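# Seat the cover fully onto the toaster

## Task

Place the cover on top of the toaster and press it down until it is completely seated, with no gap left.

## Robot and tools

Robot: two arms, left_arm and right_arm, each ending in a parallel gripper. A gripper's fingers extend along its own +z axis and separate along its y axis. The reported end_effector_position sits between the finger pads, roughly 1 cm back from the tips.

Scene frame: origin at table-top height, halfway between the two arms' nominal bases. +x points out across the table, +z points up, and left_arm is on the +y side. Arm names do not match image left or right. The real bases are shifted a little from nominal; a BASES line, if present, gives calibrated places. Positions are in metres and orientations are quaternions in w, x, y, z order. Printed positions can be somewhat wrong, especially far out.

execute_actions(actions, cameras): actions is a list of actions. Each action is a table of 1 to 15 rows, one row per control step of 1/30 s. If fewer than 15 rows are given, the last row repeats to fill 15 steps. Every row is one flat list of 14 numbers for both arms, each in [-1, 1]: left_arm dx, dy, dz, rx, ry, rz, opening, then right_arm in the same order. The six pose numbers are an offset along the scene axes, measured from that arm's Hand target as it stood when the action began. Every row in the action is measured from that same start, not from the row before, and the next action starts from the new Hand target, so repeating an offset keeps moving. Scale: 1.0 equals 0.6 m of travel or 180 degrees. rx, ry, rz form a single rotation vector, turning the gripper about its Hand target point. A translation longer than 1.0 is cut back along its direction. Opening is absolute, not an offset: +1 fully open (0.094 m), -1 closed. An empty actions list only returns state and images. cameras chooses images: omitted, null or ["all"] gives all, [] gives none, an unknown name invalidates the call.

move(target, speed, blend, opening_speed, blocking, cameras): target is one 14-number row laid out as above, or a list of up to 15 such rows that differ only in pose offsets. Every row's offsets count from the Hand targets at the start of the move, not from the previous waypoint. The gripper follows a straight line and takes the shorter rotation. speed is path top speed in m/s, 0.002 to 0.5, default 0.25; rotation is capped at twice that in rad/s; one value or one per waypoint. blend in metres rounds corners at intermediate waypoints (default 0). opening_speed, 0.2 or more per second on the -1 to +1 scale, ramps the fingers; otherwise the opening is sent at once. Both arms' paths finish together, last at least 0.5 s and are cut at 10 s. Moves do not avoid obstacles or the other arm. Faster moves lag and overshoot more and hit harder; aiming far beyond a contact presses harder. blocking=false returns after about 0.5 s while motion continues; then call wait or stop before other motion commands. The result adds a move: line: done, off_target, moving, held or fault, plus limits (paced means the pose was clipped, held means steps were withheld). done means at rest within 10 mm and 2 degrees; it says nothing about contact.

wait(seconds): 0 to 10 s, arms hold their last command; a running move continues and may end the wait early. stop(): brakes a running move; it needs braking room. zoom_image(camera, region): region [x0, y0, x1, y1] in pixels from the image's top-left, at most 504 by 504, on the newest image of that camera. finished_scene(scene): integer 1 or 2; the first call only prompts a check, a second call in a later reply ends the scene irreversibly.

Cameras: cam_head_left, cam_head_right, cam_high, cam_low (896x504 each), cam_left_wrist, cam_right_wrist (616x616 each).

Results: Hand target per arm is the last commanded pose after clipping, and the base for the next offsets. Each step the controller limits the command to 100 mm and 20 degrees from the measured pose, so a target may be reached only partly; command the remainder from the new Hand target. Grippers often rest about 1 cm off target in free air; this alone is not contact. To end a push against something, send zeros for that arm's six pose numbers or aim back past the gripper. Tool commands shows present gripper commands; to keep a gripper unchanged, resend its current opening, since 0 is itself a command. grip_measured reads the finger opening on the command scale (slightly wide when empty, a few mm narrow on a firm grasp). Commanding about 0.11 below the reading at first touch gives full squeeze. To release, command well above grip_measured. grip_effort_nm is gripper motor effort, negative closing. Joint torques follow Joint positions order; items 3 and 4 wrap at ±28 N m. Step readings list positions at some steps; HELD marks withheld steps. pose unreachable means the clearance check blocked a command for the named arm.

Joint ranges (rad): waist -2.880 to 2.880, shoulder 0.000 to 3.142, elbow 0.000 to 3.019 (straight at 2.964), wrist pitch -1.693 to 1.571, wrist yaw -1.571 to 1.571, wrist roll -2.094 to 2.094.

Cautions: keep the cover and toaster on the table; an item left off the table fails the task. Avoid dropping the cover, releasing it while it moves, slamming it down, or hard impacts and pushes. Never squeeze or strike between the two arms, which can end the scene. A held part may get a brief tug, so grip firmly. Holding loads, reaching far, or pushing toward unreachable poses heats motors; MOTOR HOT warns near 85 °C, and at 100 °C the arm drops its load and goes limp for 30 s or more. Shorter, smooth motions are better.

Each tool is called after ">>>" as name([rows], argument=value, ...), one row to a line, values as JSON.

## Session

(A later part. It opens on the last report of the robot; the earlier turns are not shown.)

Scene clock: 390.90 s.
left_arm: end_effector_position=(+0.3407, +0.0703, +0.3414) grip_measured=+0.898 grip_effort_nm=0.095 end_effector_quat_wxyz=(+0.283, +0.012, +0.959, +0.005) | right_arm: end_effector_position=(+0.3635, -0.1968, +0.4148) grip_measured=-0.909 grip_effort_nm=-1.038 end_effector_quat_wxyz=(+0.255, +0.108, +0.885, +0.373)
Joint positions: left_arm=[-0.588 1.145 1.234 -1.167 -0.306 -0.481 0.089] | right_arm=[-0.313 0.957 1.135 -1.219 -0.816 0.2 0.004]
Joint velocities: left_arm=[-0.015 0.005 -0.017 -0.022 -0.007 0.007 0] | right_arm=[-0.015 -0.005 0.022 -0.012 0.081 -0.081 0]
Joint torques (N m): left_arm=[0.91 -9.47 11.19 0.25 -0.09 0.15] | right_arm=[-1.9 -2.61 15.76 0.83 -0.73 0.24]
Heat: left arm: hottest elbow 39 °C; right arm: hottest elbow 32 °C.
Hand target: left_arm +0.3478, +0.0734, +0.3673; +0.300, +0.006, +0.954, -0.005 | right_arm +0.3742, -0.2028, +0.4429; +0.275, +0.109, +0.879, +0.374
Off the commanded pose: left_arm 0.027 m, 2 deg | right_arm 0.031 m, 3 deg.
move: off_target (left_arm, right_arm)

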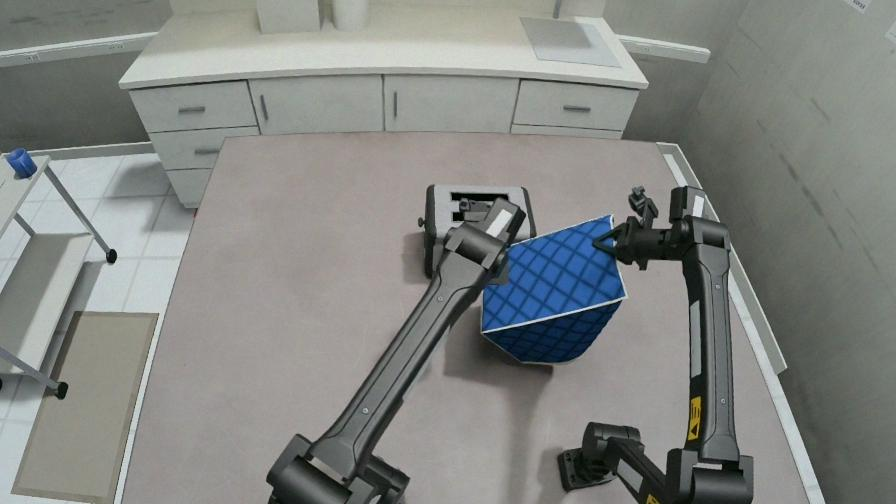

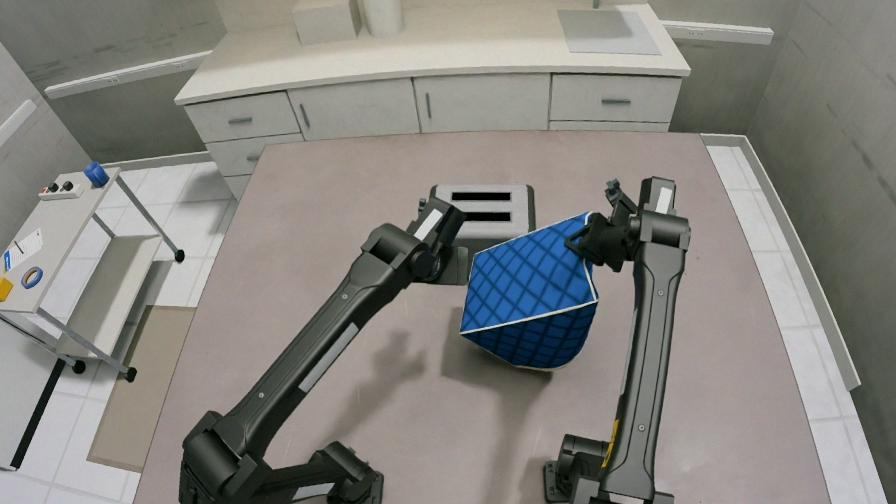

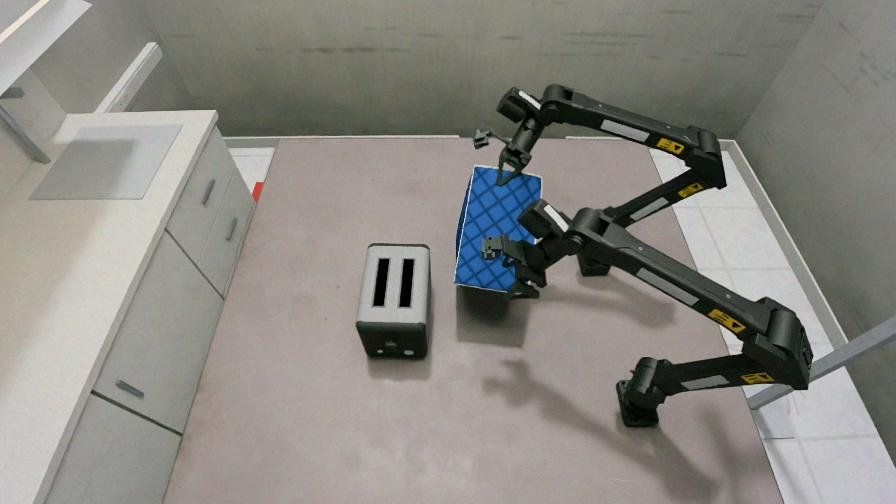

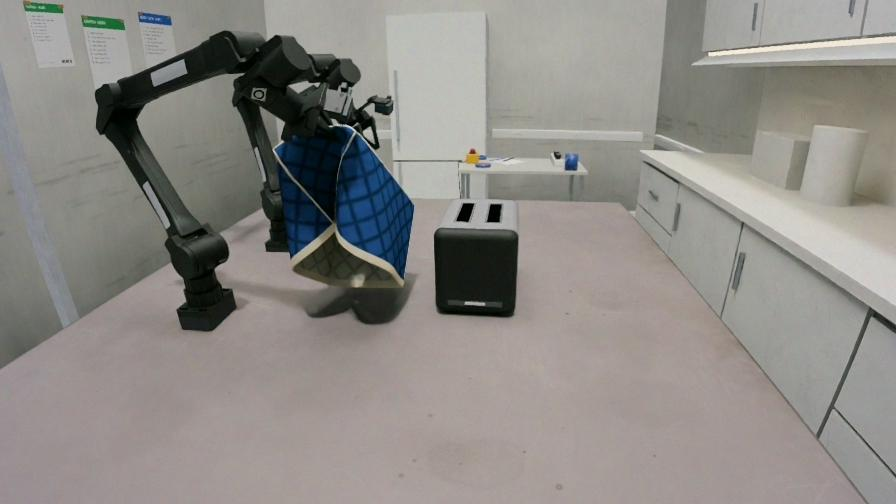

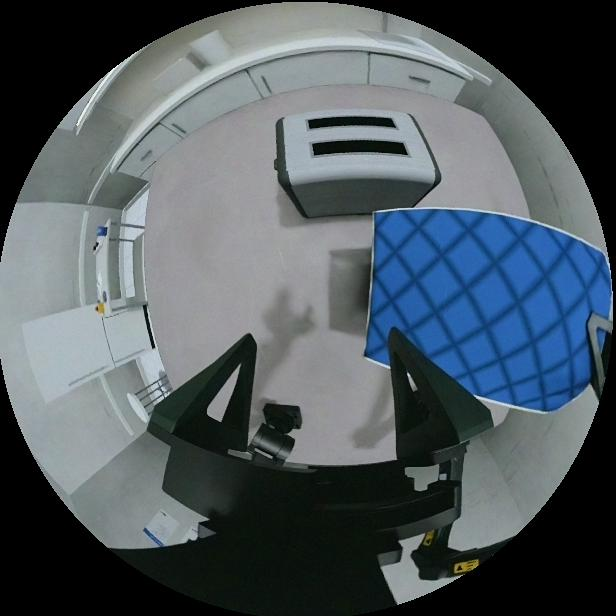

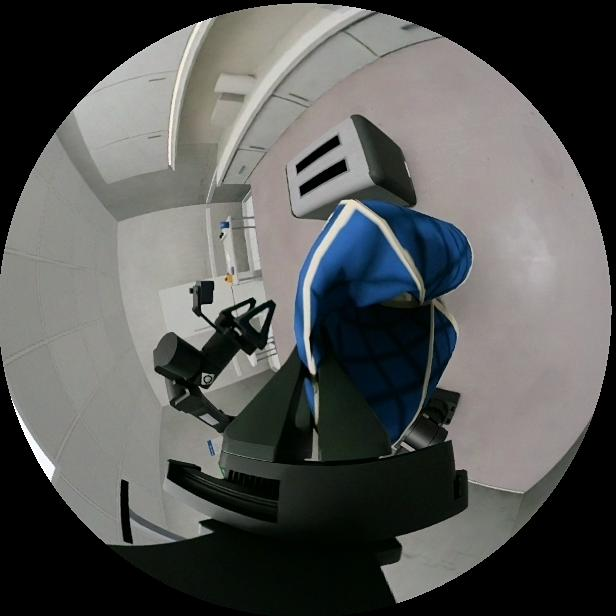

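>>> move(target=[0.08,0,0.12,0,0,0,0.9,0,0,0,0.1,0,0,-1], speed=0.2)

Scene clock: 397.10 s.
left_arm: end_effector_position=(+0.3856, +0.0695, +0.4239) grip_measured=+0.898 grip_effort_nm=0.100 end_effector_quat_wxyz=(+0.292, +0.010, +0.956, -0.002) | right_arm: end_effector_position=(+0.3705, -0.1975, +0.4471) grip_measured=-0.909 grip_effort_nm=-1.033 end_effector_quat_wxyz=(+0.258, +0.138, +0.815, +0.501)
Joint positions: left_arm=[-0.524 1.267 1.545 -1.316 -0.272 -0.423 0.089] | right_arm=[-0.395 0.964 1.112 -1.097 -1.106 0.368 0.004]
Joint velocities: left_arm=[-0.015 0.005 0.012 -0.007 -0.051 -0.022 0] | right_arm=[-0.005 -0.015 -0.007 -0.002 0.022 -0.037 0.001]
Joint torques (N m): left_arm=[0.97 -9.35 11.25 0.36 -0.03 0.15] | right_arm=[-1.96 -3.02 9.14 1.37 -0.85 0.24]
Heat: left arm: hottest elbow 40 °C; right arm: hottest elbow 33 °C.
Hand target: left_arm +0.3954, +0.0718, +0.4399; +0.300, +0.006, +0.954, -0.005 | right_arm +0.3738, -0.2025, +0.4424; +0.254, +0.151, +0.810, +0.506
Off the commanded pose: left_arm 0.019 m, 1 deg | right_arm 0.008 m, 2 deg.
move: off_target (left_arm)

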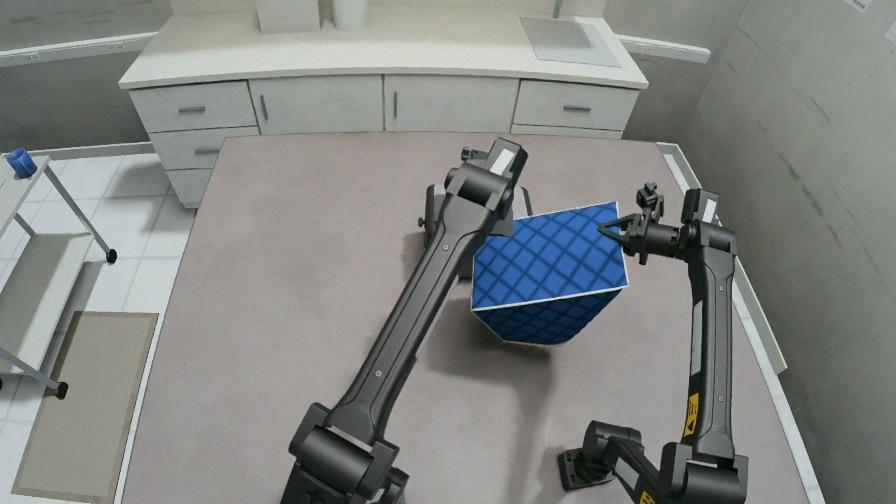

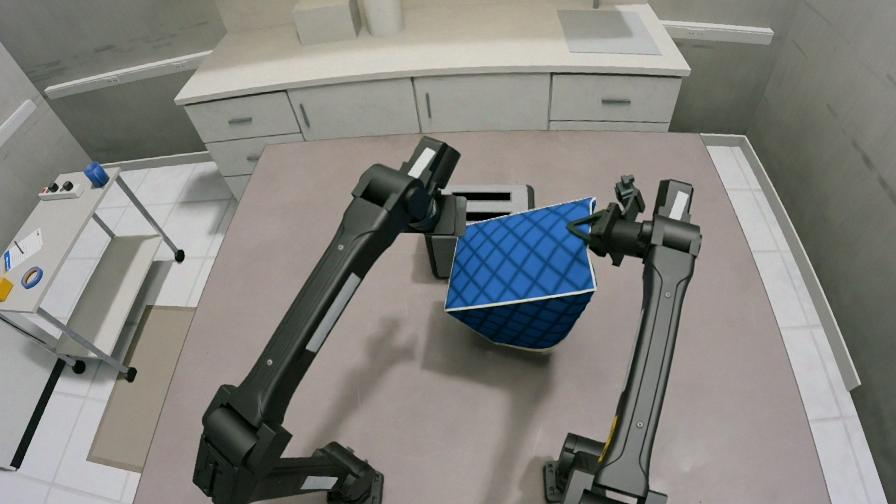

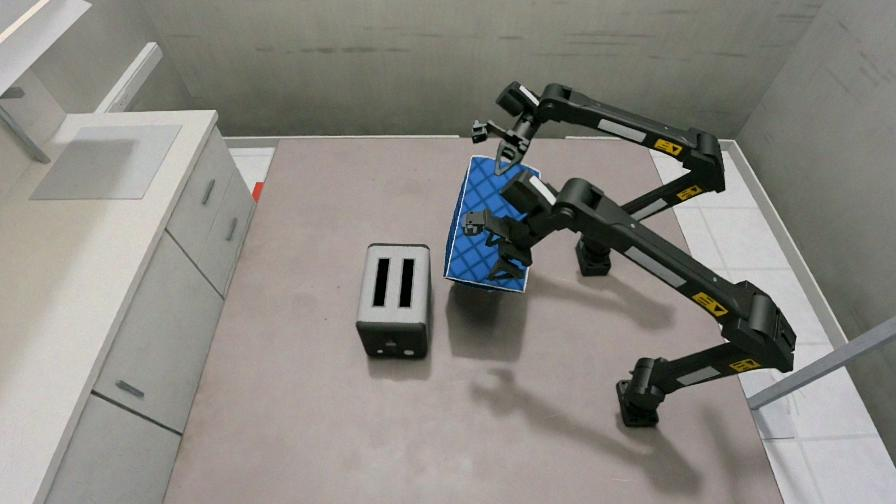

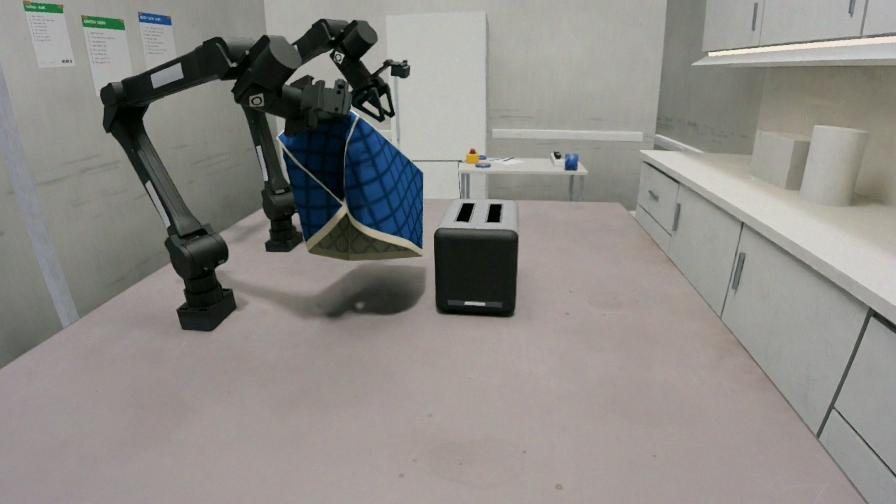

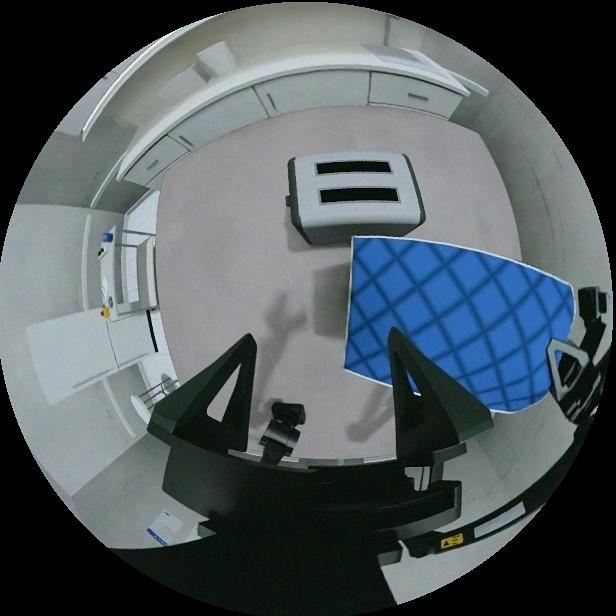

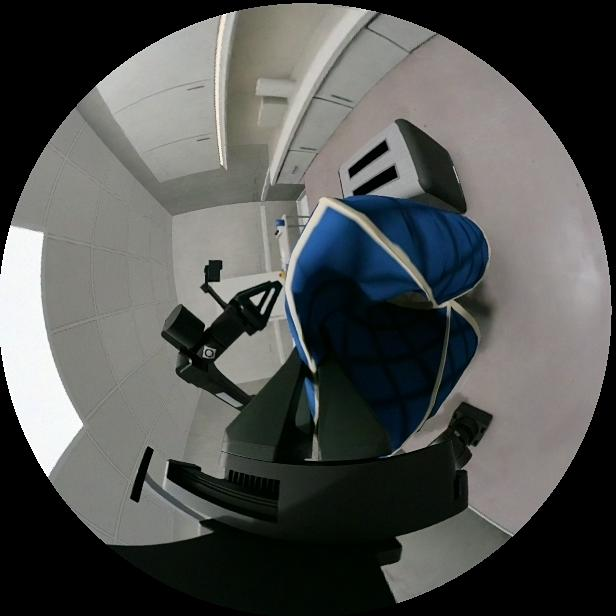

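>>> move(target=[0.05,-0.05,-0.09,0,0,0,0.9,0,0,0,0,0,0,-1], speed=0.12, cameras=["cam_left_wrist","cam_low","cam_high"])

Scene clock: 402.23 s.
left_arm: end_effector_position=(+0.4208, +0.0504, +0.3831) grip_measured=+0.898 grip_effort_nm=0.100 end_effector_quat_wxyz=(+0.292, +0.008, +0.956, +0.001) | right_arm: end_effector_position=(+0.3706, -0.1975, +0.4470) grip_measured=-0.909 grip_effort_nm=-1.033 end_effector_quat_wxyz=(+0.257, +0.138, +0.814, +0.502)
Joint positions: left_arm=[-0.524 1.348 1.509 -1.202 -0.278 -0.426 0.089] | right_arm=[-0.395 0.964 1.112 -1.096 -1.106 0.37 0.004]
Joint velocities: left_arm=[-0.005 0.005 0.002 -0.032 -0.037 0.037 0] | right_arm=[0.005 -0.015 -0.017 0.007 -0.022 0.007 0.001]
Joint torques (N m): left_arm=[-1.14 -11.69 8.38 1.31 -0.31 -0.05] | right_arm=[-1.85 -3.02 9.07 1.37 -0.84 0.22]
Heat: left arm: hottest elbow 39 °C; right arm: hottest elbow 32 °C.
Hand target: left_arm +0.4255, +0.0430, +0.3858; +0.300, +0.006, +0.954, -0.005 | right_arm +0.3737, -0.2024, +0.4424; +0.253, +0.151, +0.810, +0.506
Off the commanded pose: left_arm 0.010 m, 1 deg | right_arm 0.007 m, 2 deg.
move: done
Images, in order (width x height): cam_high 896x504, cam_low 896x504, cam_left_wrist 616x616.

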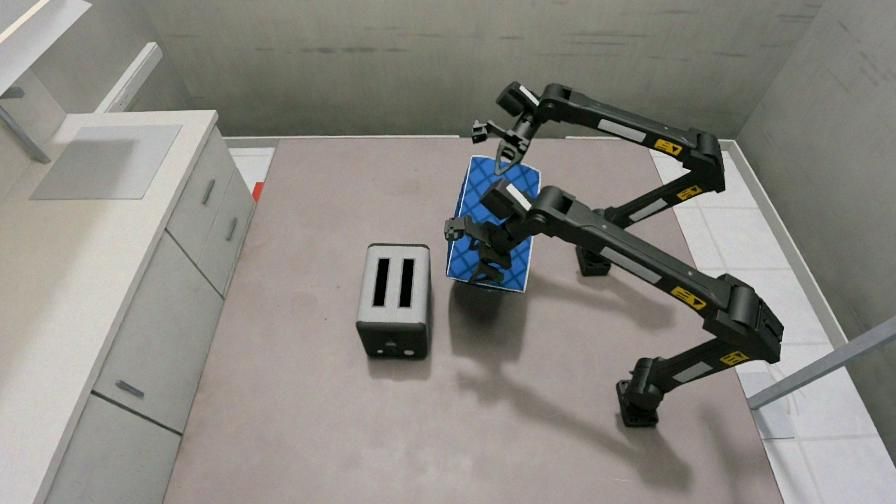

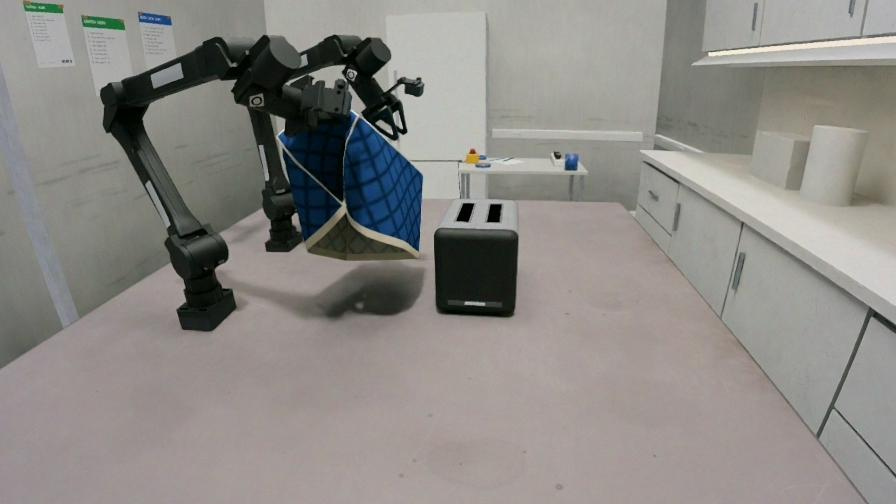

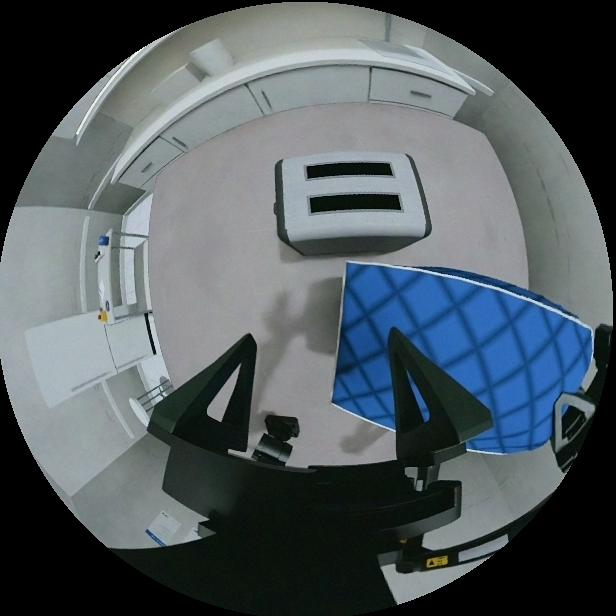

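>>> move(target=[0.0,-0.03,-0.08,0,0,0,0.9,0,0,0,0,0,0,-1], speed=0.08, cameras=["cam_left_wrist","cam_low"])

Scene clock: 406.53 s.
left_arm: end_effector_position=(+0.4220, +0.0366, +0.3399) grip_measured=+0.898 grip_effort_nm=0.095 end_effector_quat_wxyz=(+0.296, +0.004, +0.955, +0.000) | right_arm: end_effector_position=(+0.3707, -0.1975, +0.4471) grip_measured=-0.909 grip_effort_nm=-1.043 end_effector_quat_wxyz=(+0.258, +0.138, +0.814, +0.502)
Joint positions: left_arm=[-0.552 1.354 1.399 -1.085 -0.295 -0.457 0.089] | right_arm=[-0.395 0.964 1.112 -1.096 -1.106 0.37 0.004]
Joint velocities: left_arm=[-0.005 0.005 -0.012 0.012 -0.051 -0.037 -0.001] | right_arm=[-0.005 -0.005 0.007 -0.022 -0.081 -0.037 0]
Joint torques (N m): left_arm=[-0.85 -10.99 8.38 1.37 -0.33 -0.03] | right_arm=[-2.08 -3.19 9.07 1.35 -0.85 0.24]
Heat: left arm: hottest elbow 39 °C; right arm: hottest elbow 32 °C.
Hand target: left_arm +0.4257, +0.0260, +0.3377; +0.300, +0.006, +0.954, -0.005 | right_arm +0.3737, -0.2024, +0.4424; +0.254, +0.150, +0.810, +0.506
Off the commanded pose: left_arm 0.012 m, 1 deg | right_arm 0.007 m, 2 deg.
move: off_target (left_arm)
Images, in order (width x height): cam_low 896x504, cam_left_wrist 616x616.

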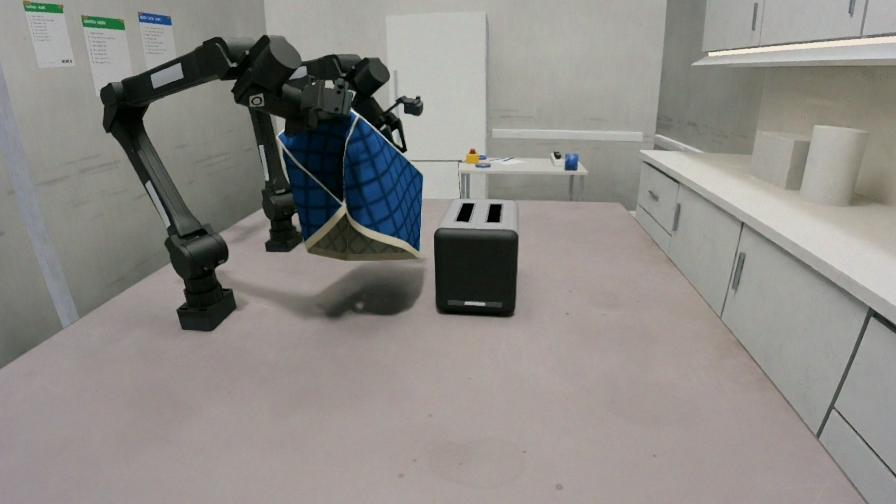

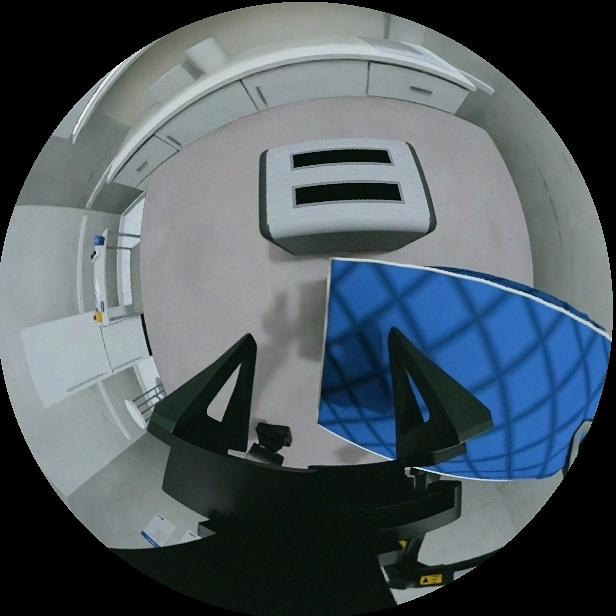

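>>> move(target=[0.01,-0.01,-0.07,0,0,0,0.9,0,0,0,0,0,0,-1], speed=0.08, cameras=["cam_left_wrist","cam_low"])

Scene clock: 411.47 s.
left_arm: end_effector_position=(+0.4287, +0.0318, +0.2973) grip_measured=+0.898 grip_effort_nm=0.090 end_effector_quat_wxyz=(+0.295, +0.004, +0.955, +0.000) | right_arm: end_effector_position=(+0.3707, -0.1975, +0.4471) grip_measured=-0.909 grip_effort_nm=-1.028 end_effector_quat_wxyz=(+0.257, +0.138, +0.814, +0.502)
Joint positions: left_arm=[-0.553 1.378 1.311 -0.975 -0.297 -0.46 0.089] | right_arm=[-0.395 0.964 1.112 -1.096 -1.106 0.37 0.004]
Joint velocities: left_arm=[-0.005 -0.005 -0.007 -0.017 0.066 0.007 0] | right_arm=[-0.005 -0.024 -0.012 -0.012 -0.066 0.007 -0.001]
Joint torques (N m): left_arm=[-1.2 -11.69 8.35 1.37 -0.32 -0.07] | right_arm=[-2.02 -3.19 9.14 1.33 -0.84 0.24]
Heat: left arm: hottest elbow 39 °C; right arm: hottest elbow 32 °C.
Hand target: left_arm +0.4317, +0.0207, +0.2955; +0.300, +0.006, +0.954, -0.005 | right_arm +0.3737, -0.2024, +0.4424; +0.254, +0.151, +0.810, +0.506
Off the commanded pose: left_arm 0.012 m, 1 deg | right_arm 0.007 m, 2 deg.
move: off_target (left_arm)
Images, in order (width x height): cam_low 896x504, cam_left_wrist 616x616.

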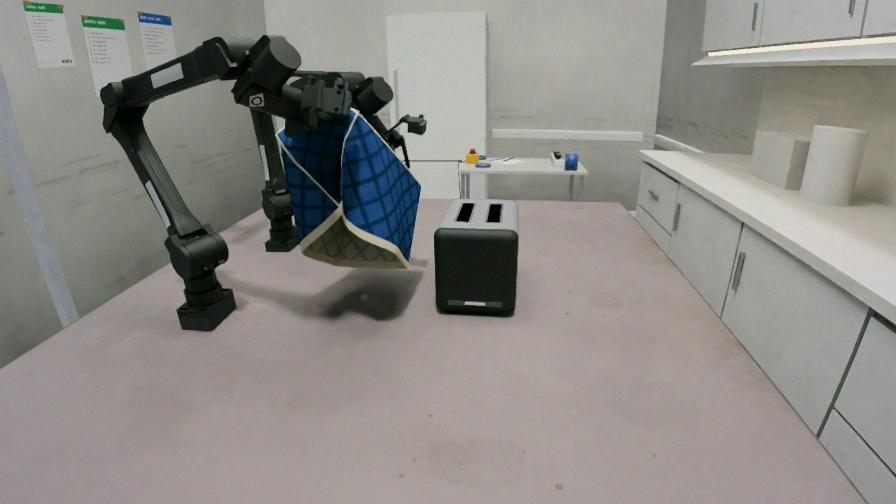

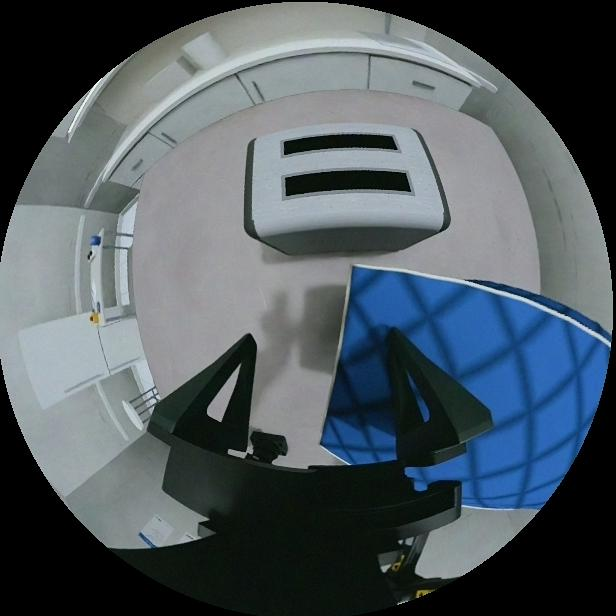

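>>> move(target=[0,-0.03,-0.025,0,0,0,0.9,0,0,0,0,0,0,-1], speed=0.08, cameras=["cam_left_wrist"])

>>> move(target=[0,0,-0.03,0,0,0,-1,0,0,0,0,0,0,-1], opening_speed=1.5, cameras=["cam_left_wrist","cam_low"])

Scene clock: 416.87 s.
left_arm: end_effector_position=(+0.4290, +0.0139, +0.2833) grip_measured=+0.898 grip_effort_nm=0.110 end_effector_quat_wxyz=(+0.296, +0.004, +0.955, +0.000) | right_arm: end_effector_position=(+0.3707, -0.1975, +0.4471) grip_measured=-0.909 grip_effort_nm=-1.038 end_effector_quat_wxyz=(+0.257, +0.138, +0.814, +0.502)
Joint positions: left_arm=[-0.588 1.407 1.303 -0.946 -0.314 -0.489 0.089] | right_arm=[-0.395 0.964 1.112 -1.096 -1.106 0.37 0.004]
Joint velocities: left_arm=[-0.015 -0.015 -0.012 -0.017 0.081 0.037 0] | right_arm=[0.005 0.005 -0.027 0.017 0.051 0.051 0.002]
Joint torques (N m): left_arm=[-1.38 -12.16 8.27 1.33 -0.32 -0.04] | right_arm=[-1.9 -3.19 9.1 1.35 -0.85 0.24]
Heat: left arm: hottest elbow 39 °C; right arm: hottest elbow 31 °C.
Hand target: left_arm +0.4318, +0.0031, +0.2803; +0.300, +0.006, +0.954, -0.004 | right_arm +0.3737, -0.2024, +0.4424; +0.254, +0.151, +0.810, +0.506
Off the commanded pose: left_arm 0.012 m, 1 deg | right_arm 0.007 m, 2 deg.
move: off_target (left_arm)
Images, in order (width x height): cam_left_wrist 616x616.

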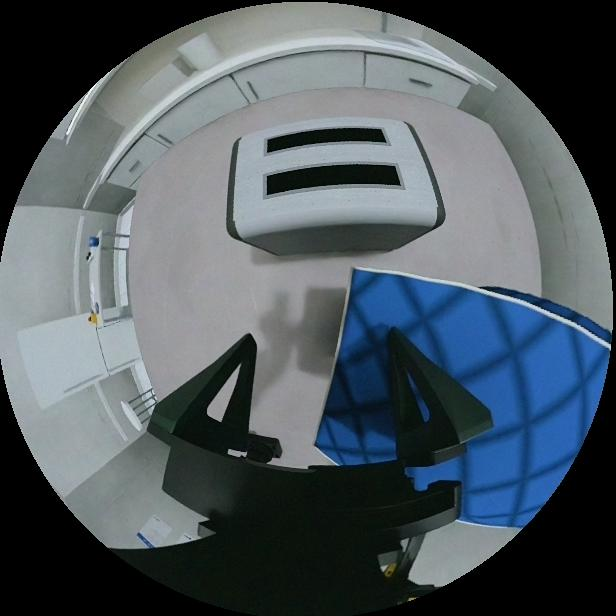

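Scene clock: 418.50 s.
left_arm: end_effector_position=(+0.4293, +0.0137, +0.2669) grip_measured=-0.987 grip_effort_nm=-0.374 end_effector_quat_wxyz=(+0.298, +0.004, +0.955, -0.001) | right_arm: end_effector_position=(+0.3707, -0.1975, +0.4471) grip_measured=-0.909 grip_effort_nm=-1.043 end_effector_quat_wxyz=(+0.257, +0.138, +0.814, +0.502)
Joint positions: left_arm=[-0.588 1.411 1.264 -0.898 -0.314 -0.49 0.001] | right_arm=[-0.395 0.964 1.112 -1.096 -1.106 0.37 0.004]
Joint velocities: left_arm=[-0.005 -0.015 -0.012 -0.012 0.022 0.022 0.001] | right_arm=[-0.015 -0.015 -0.012 0.002 -0.007 0.007 0]
Joint torques (N m): left_arm=[-1.38 -11.28 8.16 1.32 -0.32 -0.04] | right_arm=[-1.85 -3.08 9.16 1.37 -0.85 0.23]
Heat: left arm: hottest elbow 39 °C; right arm: hottest elbow 31 °C.
Hand target: left_arm +0.4319, +0.0034, +0.2624; +0.300, +0.006, +0.954, -0.005 | right_arm +0.3737, -0.2024, +0.4424; +0.254, +0.151, +0.810, +0.506
Off the commanded pose: left_arm 0.012 m, 1 deg | right_arm 0.007 m, 2 deg.
move: off_target (left_arm)
Images, in order (width x height): cam_low 896x504, cam_left_wrist 616x616.

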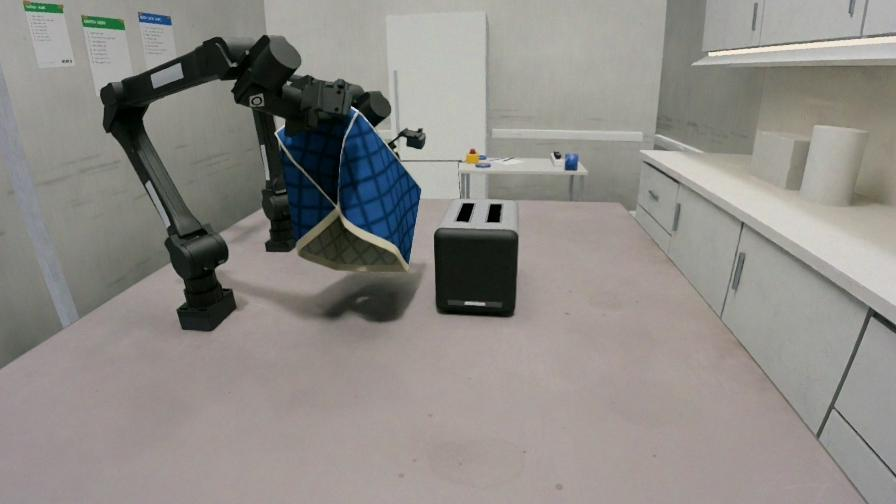

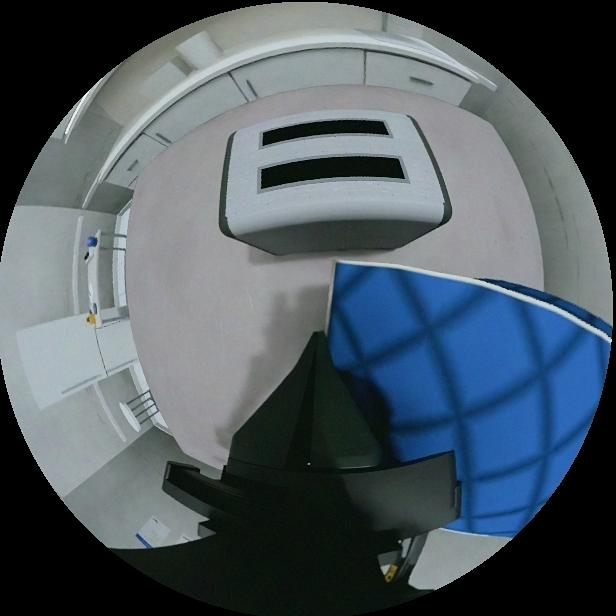

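>>> move([
  [0,0.16,0.1,0,0,0,1,0,0,0,0,0,0,-1],
  [-0.03,0.16,0.16,-0.25,0,0,1,0,0,0,0,0,0,-1],
], speed=0.2, opening_speed=3)

Scene clock: 426.17 s.
left_arm: end_effector_position=(+0.4109, +0.0907, +0.3450) grip_measured=+0.998 grip_effort_nm=0.090 end_effector_quat_wxyz=(+0.259, -0.103, +0.889, -0.363) | right_arm: end_effector_position=(+0.3707, -0.1974, +0.4471) grip_measured=-0.909 grip_effort_nm=-1.028 end_effector_quat_wxyz=(+0.257, +0.138, +0.814, +0.502)
Joint positions: left_arm=[-0.188 1.148 1.102 -0.715 0.507 -0.635 0.094] | right_arm=[-0.395 0.964 1.112 -1.096 -1.106 0.371 0.004]
Joint velocities: left_arm=[-0.024 0.005 0.012 -0.012 -0.007 -0.022 0] | right_arm=[-0.005 0.015 -0.002 0.007 -0.081 0.007 -0.001]
Joint torques (N m): left_arm=[0.79 -11.22 8.47 1.74 0.32 0.05] | right_arm=[-2.02 -3.19 9.07 1.4 -0.83 0.22]
Heat: left arm: hottest elbow 38 °C; right arm: hottest elbow 31 °C.
Hand target: left_arm +0.4129, +0.0970, +0.3604; +0.278, -0.107, +0.880, -0.370 | right_arm +0.3737, -0.2024, +0.4424; +0.254, +0.151, +0.810, +0.506
Off the commanded pose: left_arm 0.016 m, 3 deg | right_arm 0.008 m, 2 deg.
move: off_target (left_arm)

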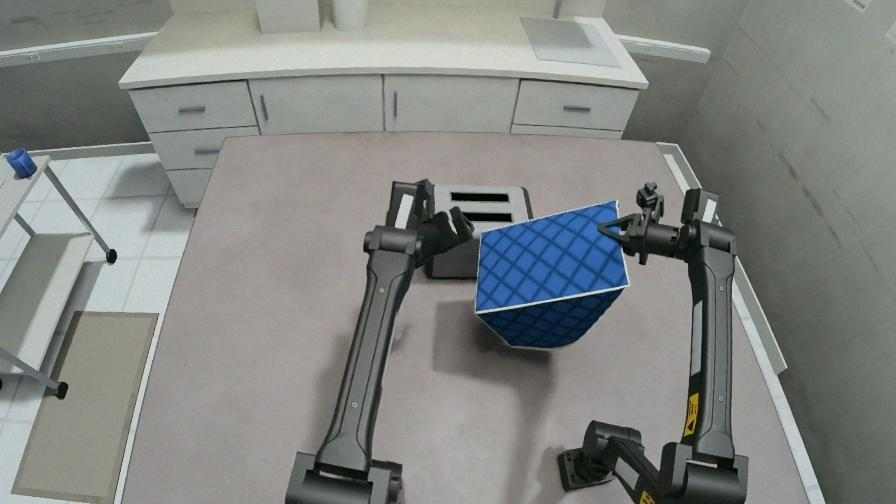

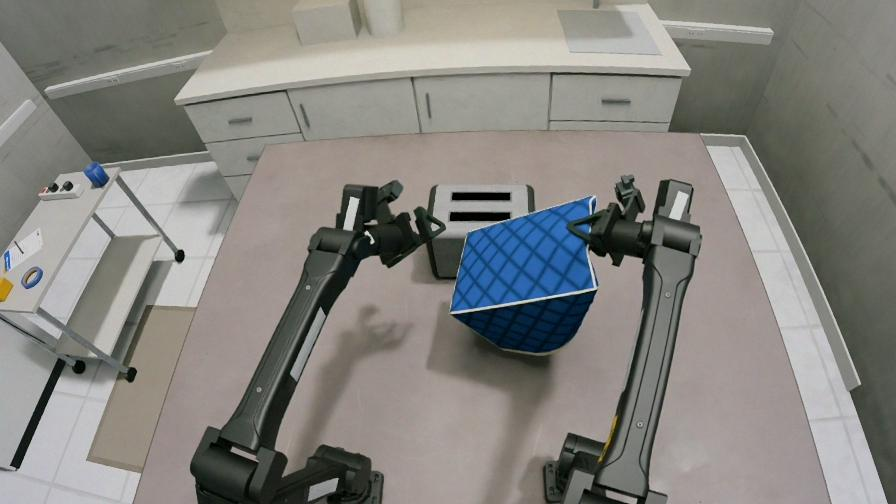

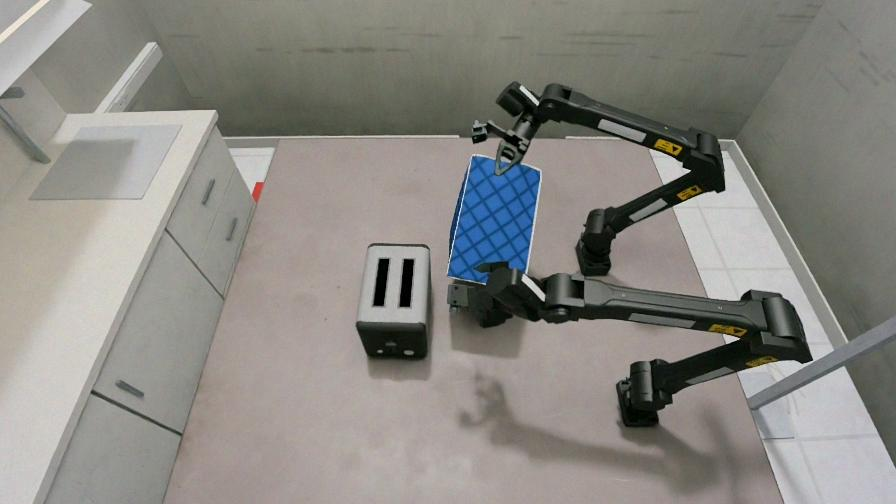

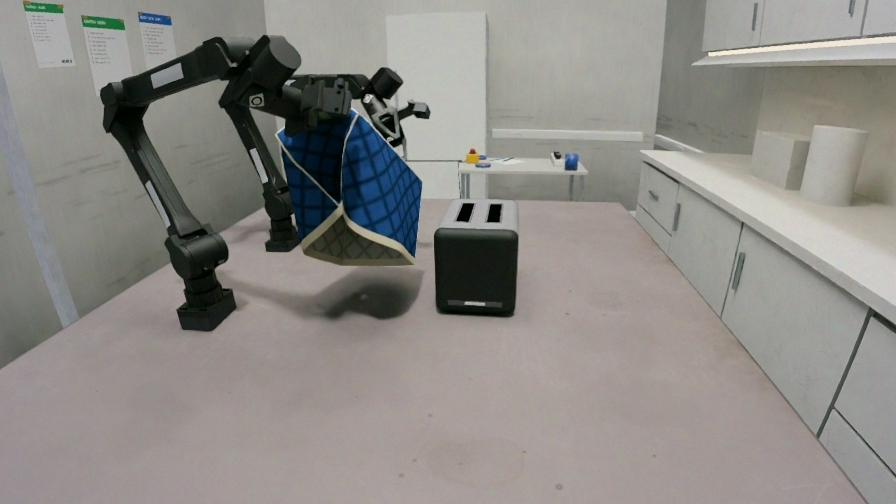

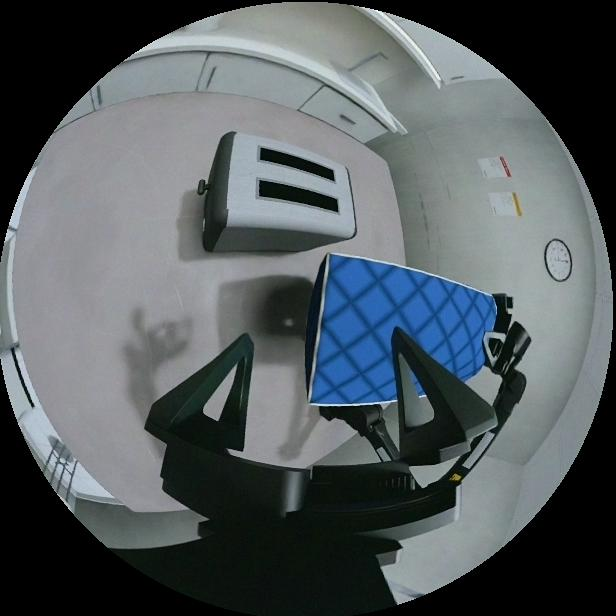

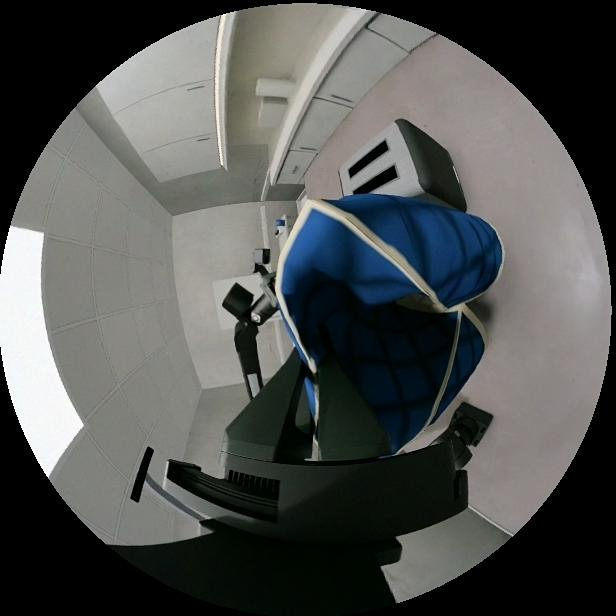

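>>> move(target=[0.02,-0.09,-0.09,0,0,0,1,0,0,0,0,0,0,-1], speed=0.1, cameras=["cam_left_wrist","cam_high"])

Scene clock: 431.03 s.
left_arm: end_effector_position=(+0.4214, +0.0526, +0.3033) grip_measured=+0.998 grip_effort_nm=0.095 end_effector_quat_wxyz=(+0.274, -0.110, +0.883, -0.364) | right_arm: end_effector_position=(+0.3707, -0.1974, +0.4471) grip_measured=-0.909 grip_effort_nm=-1.043 end_effector_quat_wxyz=(+0.257, +0.138, +0.814, +0.502)
Joint positions: left_arm=[-0.288 1.194 1.01 -0.508 0.414 -0.728 0.094] | right_arm=[-0.395 0.964 1.112 -1.096 -1.106 0.371 0.004]
Joint velocities: left_arm=[-0.005 0.005 0.002 -0.022 -0.081 -0.037 0.001] | right_arm=[-0.015 -0.015 -0.002 0.012 -0.007 0.022 0]
Joint torques (N m): left_arm=[-1.2 -9.17 8.61 1.84 0.01 0.05] | right_arm=[-2.02 -3.08 9.09 1.32 -0.83 0.24]
Heat: left arm: hottest elbow 38 °C; right arm: hottest elbow 31 °C.
Hand target: left_arm +0.4252, +0.0442, +0.3057; +0.277, -0.107, +0.880, -0.370 | right_arm +0.3737, -0.2024, +0.4424; +0.254, +0.151, +0.810, +0.506
Off the commanded pose: left_arm 0.011 m, 1 deg | right_arm 0.008 m, 2 deg.
move: off_target (left_arm)
Images, in order (width x height): cam_high 896x504, cam_left_wrist 616x616.

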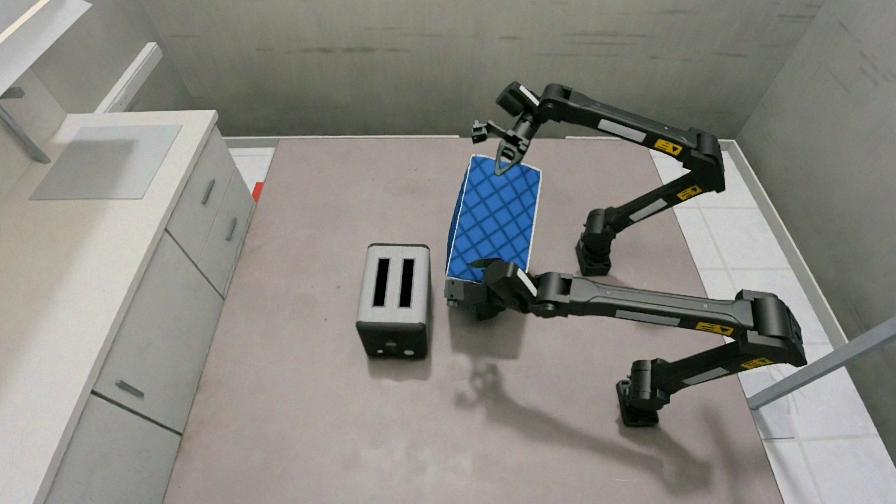

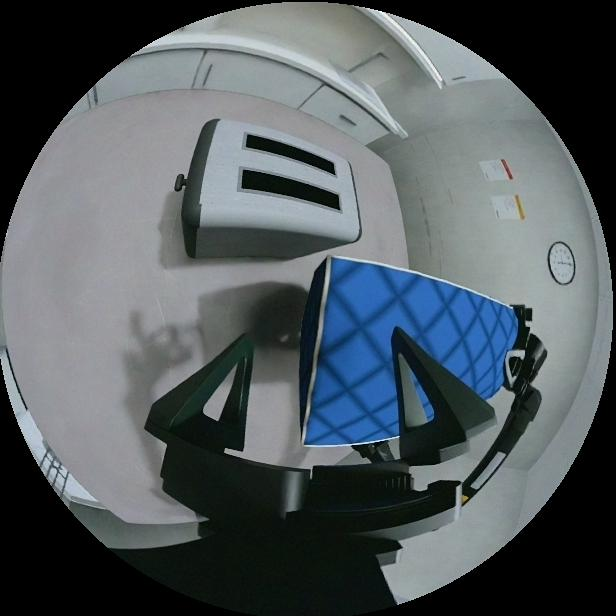

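>>> move(target=[0.02,-0.065,-0.06,0,0,0,1,0,0,0,0,0,0,-1], speed=0.08, cameras=["cam_left_wrist"])

>>> move(target=[0.01,-0.01,-0.01,0,0,0,-1,0,0,0,0,0,0,-1], opening_speed=1.5, cameras=["cam_left_wrist","cam_low"])

Scene clock: 441.80 s.
left_arm: end_effector_position=(+0.4346, +0.0154, +0.2703) grip_measured=+0.998 grip_effort_nm=0.100 end_effector_quat_wxyz=(+0.276, -0.110, +0.882, -0.365) | right_arm: end_effector_position=(+0.3707, -0.1974, +0.4471) grip_measured=-0.909 grip_effort_nm=-1.033 end_effector_quat_wxyz=(+0.257, +0.138, +0.814, +0.502)
Joint positions: left_arm=[-0.368 1.279 0.987 -0.375 0.35 -0.782 0.094] | right_arm=[-0.395 0.964 1.112 -1.096 -1.106 0.371 0.004]
Joint velocities: left_arm=[-0.005 -0.015 0.002 -0.002 -0.081 0.081 0.001] | right_arm=[-0.005 0.005 -0.002 0.012 -0.022 -0.066 0]
Joint torques (N m): left_arm=[-1.38 -10.34 8.35 1.78 0 0.03] | right_arm=[-2.08 -3.14 9.09 1.33 -0.84 0.23]
Heat: left arm: hottest elbow 38 °C; right arm: hottest elbow 31 °C.
Hand target: left_arm +0.4376, +0.0062, +0.2696; +0.277, -0.107, +0.881, -0.369 | right_arm +0.3737, -0.2024, +0.4424; +0.254, +0.151, +0.810, +0.506
Off the commanded pose: left_arm 0.011 m, 1 deg | right_arm 0.008 m, 2 deg.
move: off_target (left_arm)
Images, in order (width x height): cam_left_wrist 616x616.

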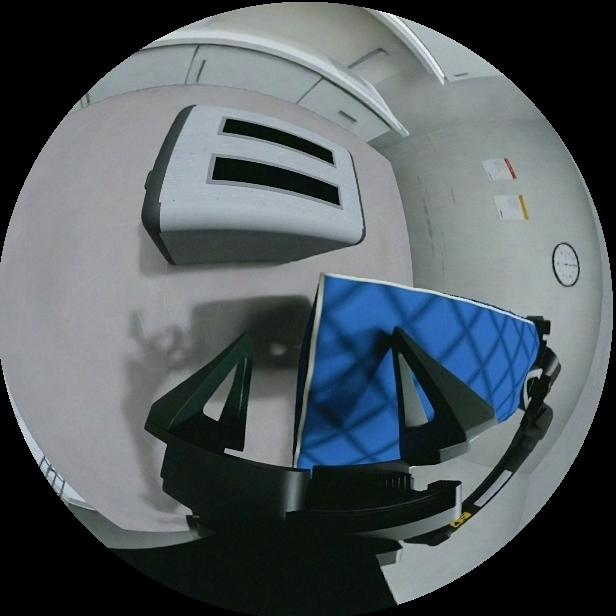

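Scene clock: 443.50 s.
left_arm: end_effector_position=(+0.4394, +0.0108, +0.2610) grip_measured=-0.987 grip_effort_nm=-0.447 end_effector_quat_wxyz=(+0.274, -0.111, +0.883, -0.363) | right_arm: end_effector_position=(+0.3707, -0.1974, +0.4471) grip_measured=-0.909 grip_effort_nm=-1.033 end_effector_quat_wxyz=(+0.257, +0.138, +0.814, +0.502)
Joint positions: left_arm=[-0.375 1.305 0.987 -0.354 0.344 -0.788 0.001] | right_arm=[-0.395 0.964 1.112 -1.096 -1.106 0.371 0.004]
Joint velocities: left_arm=[-0.005 -0.024 0.002 0.012 0.037 0.007 -0.001] | right_arm=[-0.005 -0.005 -0.002 -0.002 -0.022 0.022 0]
Joint torques (N m): left_arm=[-1.38 -10.17 8.76 1.87 -0.01 0.03] | right_arm=[-1.96 -3.08 9.1 1.39 -0.83 0.23]
Heat: left arm: hottest elbow 38 °C; right arm: hottest elbow 31 °C.
Hand target: left_arm +0.4437, +0.0003, +0.2636; +0.277, -0.107, +0.881, -0.369 | right_arm +0.3737, -0.2024, +0.4424; +0.254, +0.151, +0.810, +0.506
Off the commanded pose: left_arm 0.012 m, 1 deg | right_arm 0.008 m, 2 deg.
move: off_target (left_arm)
Images, in order (width x height): cam_low 896x504, cam_left_wrist 616x616.

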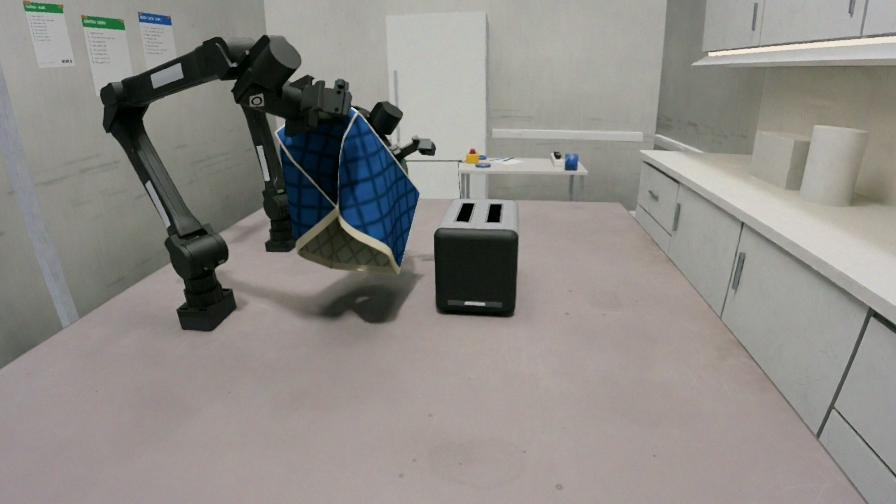

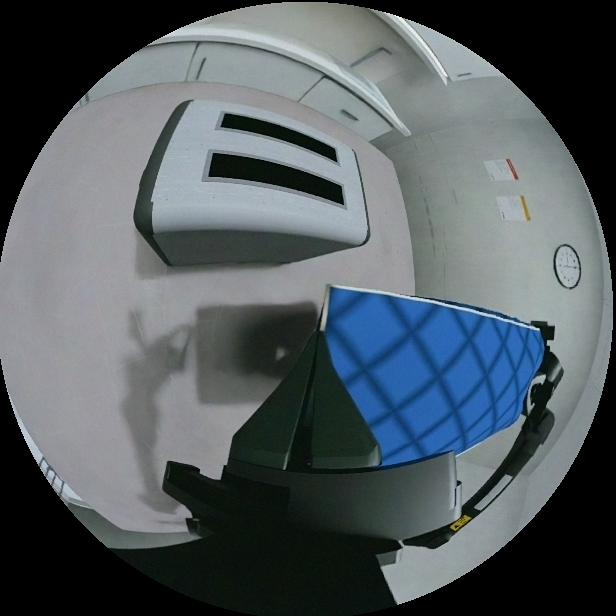

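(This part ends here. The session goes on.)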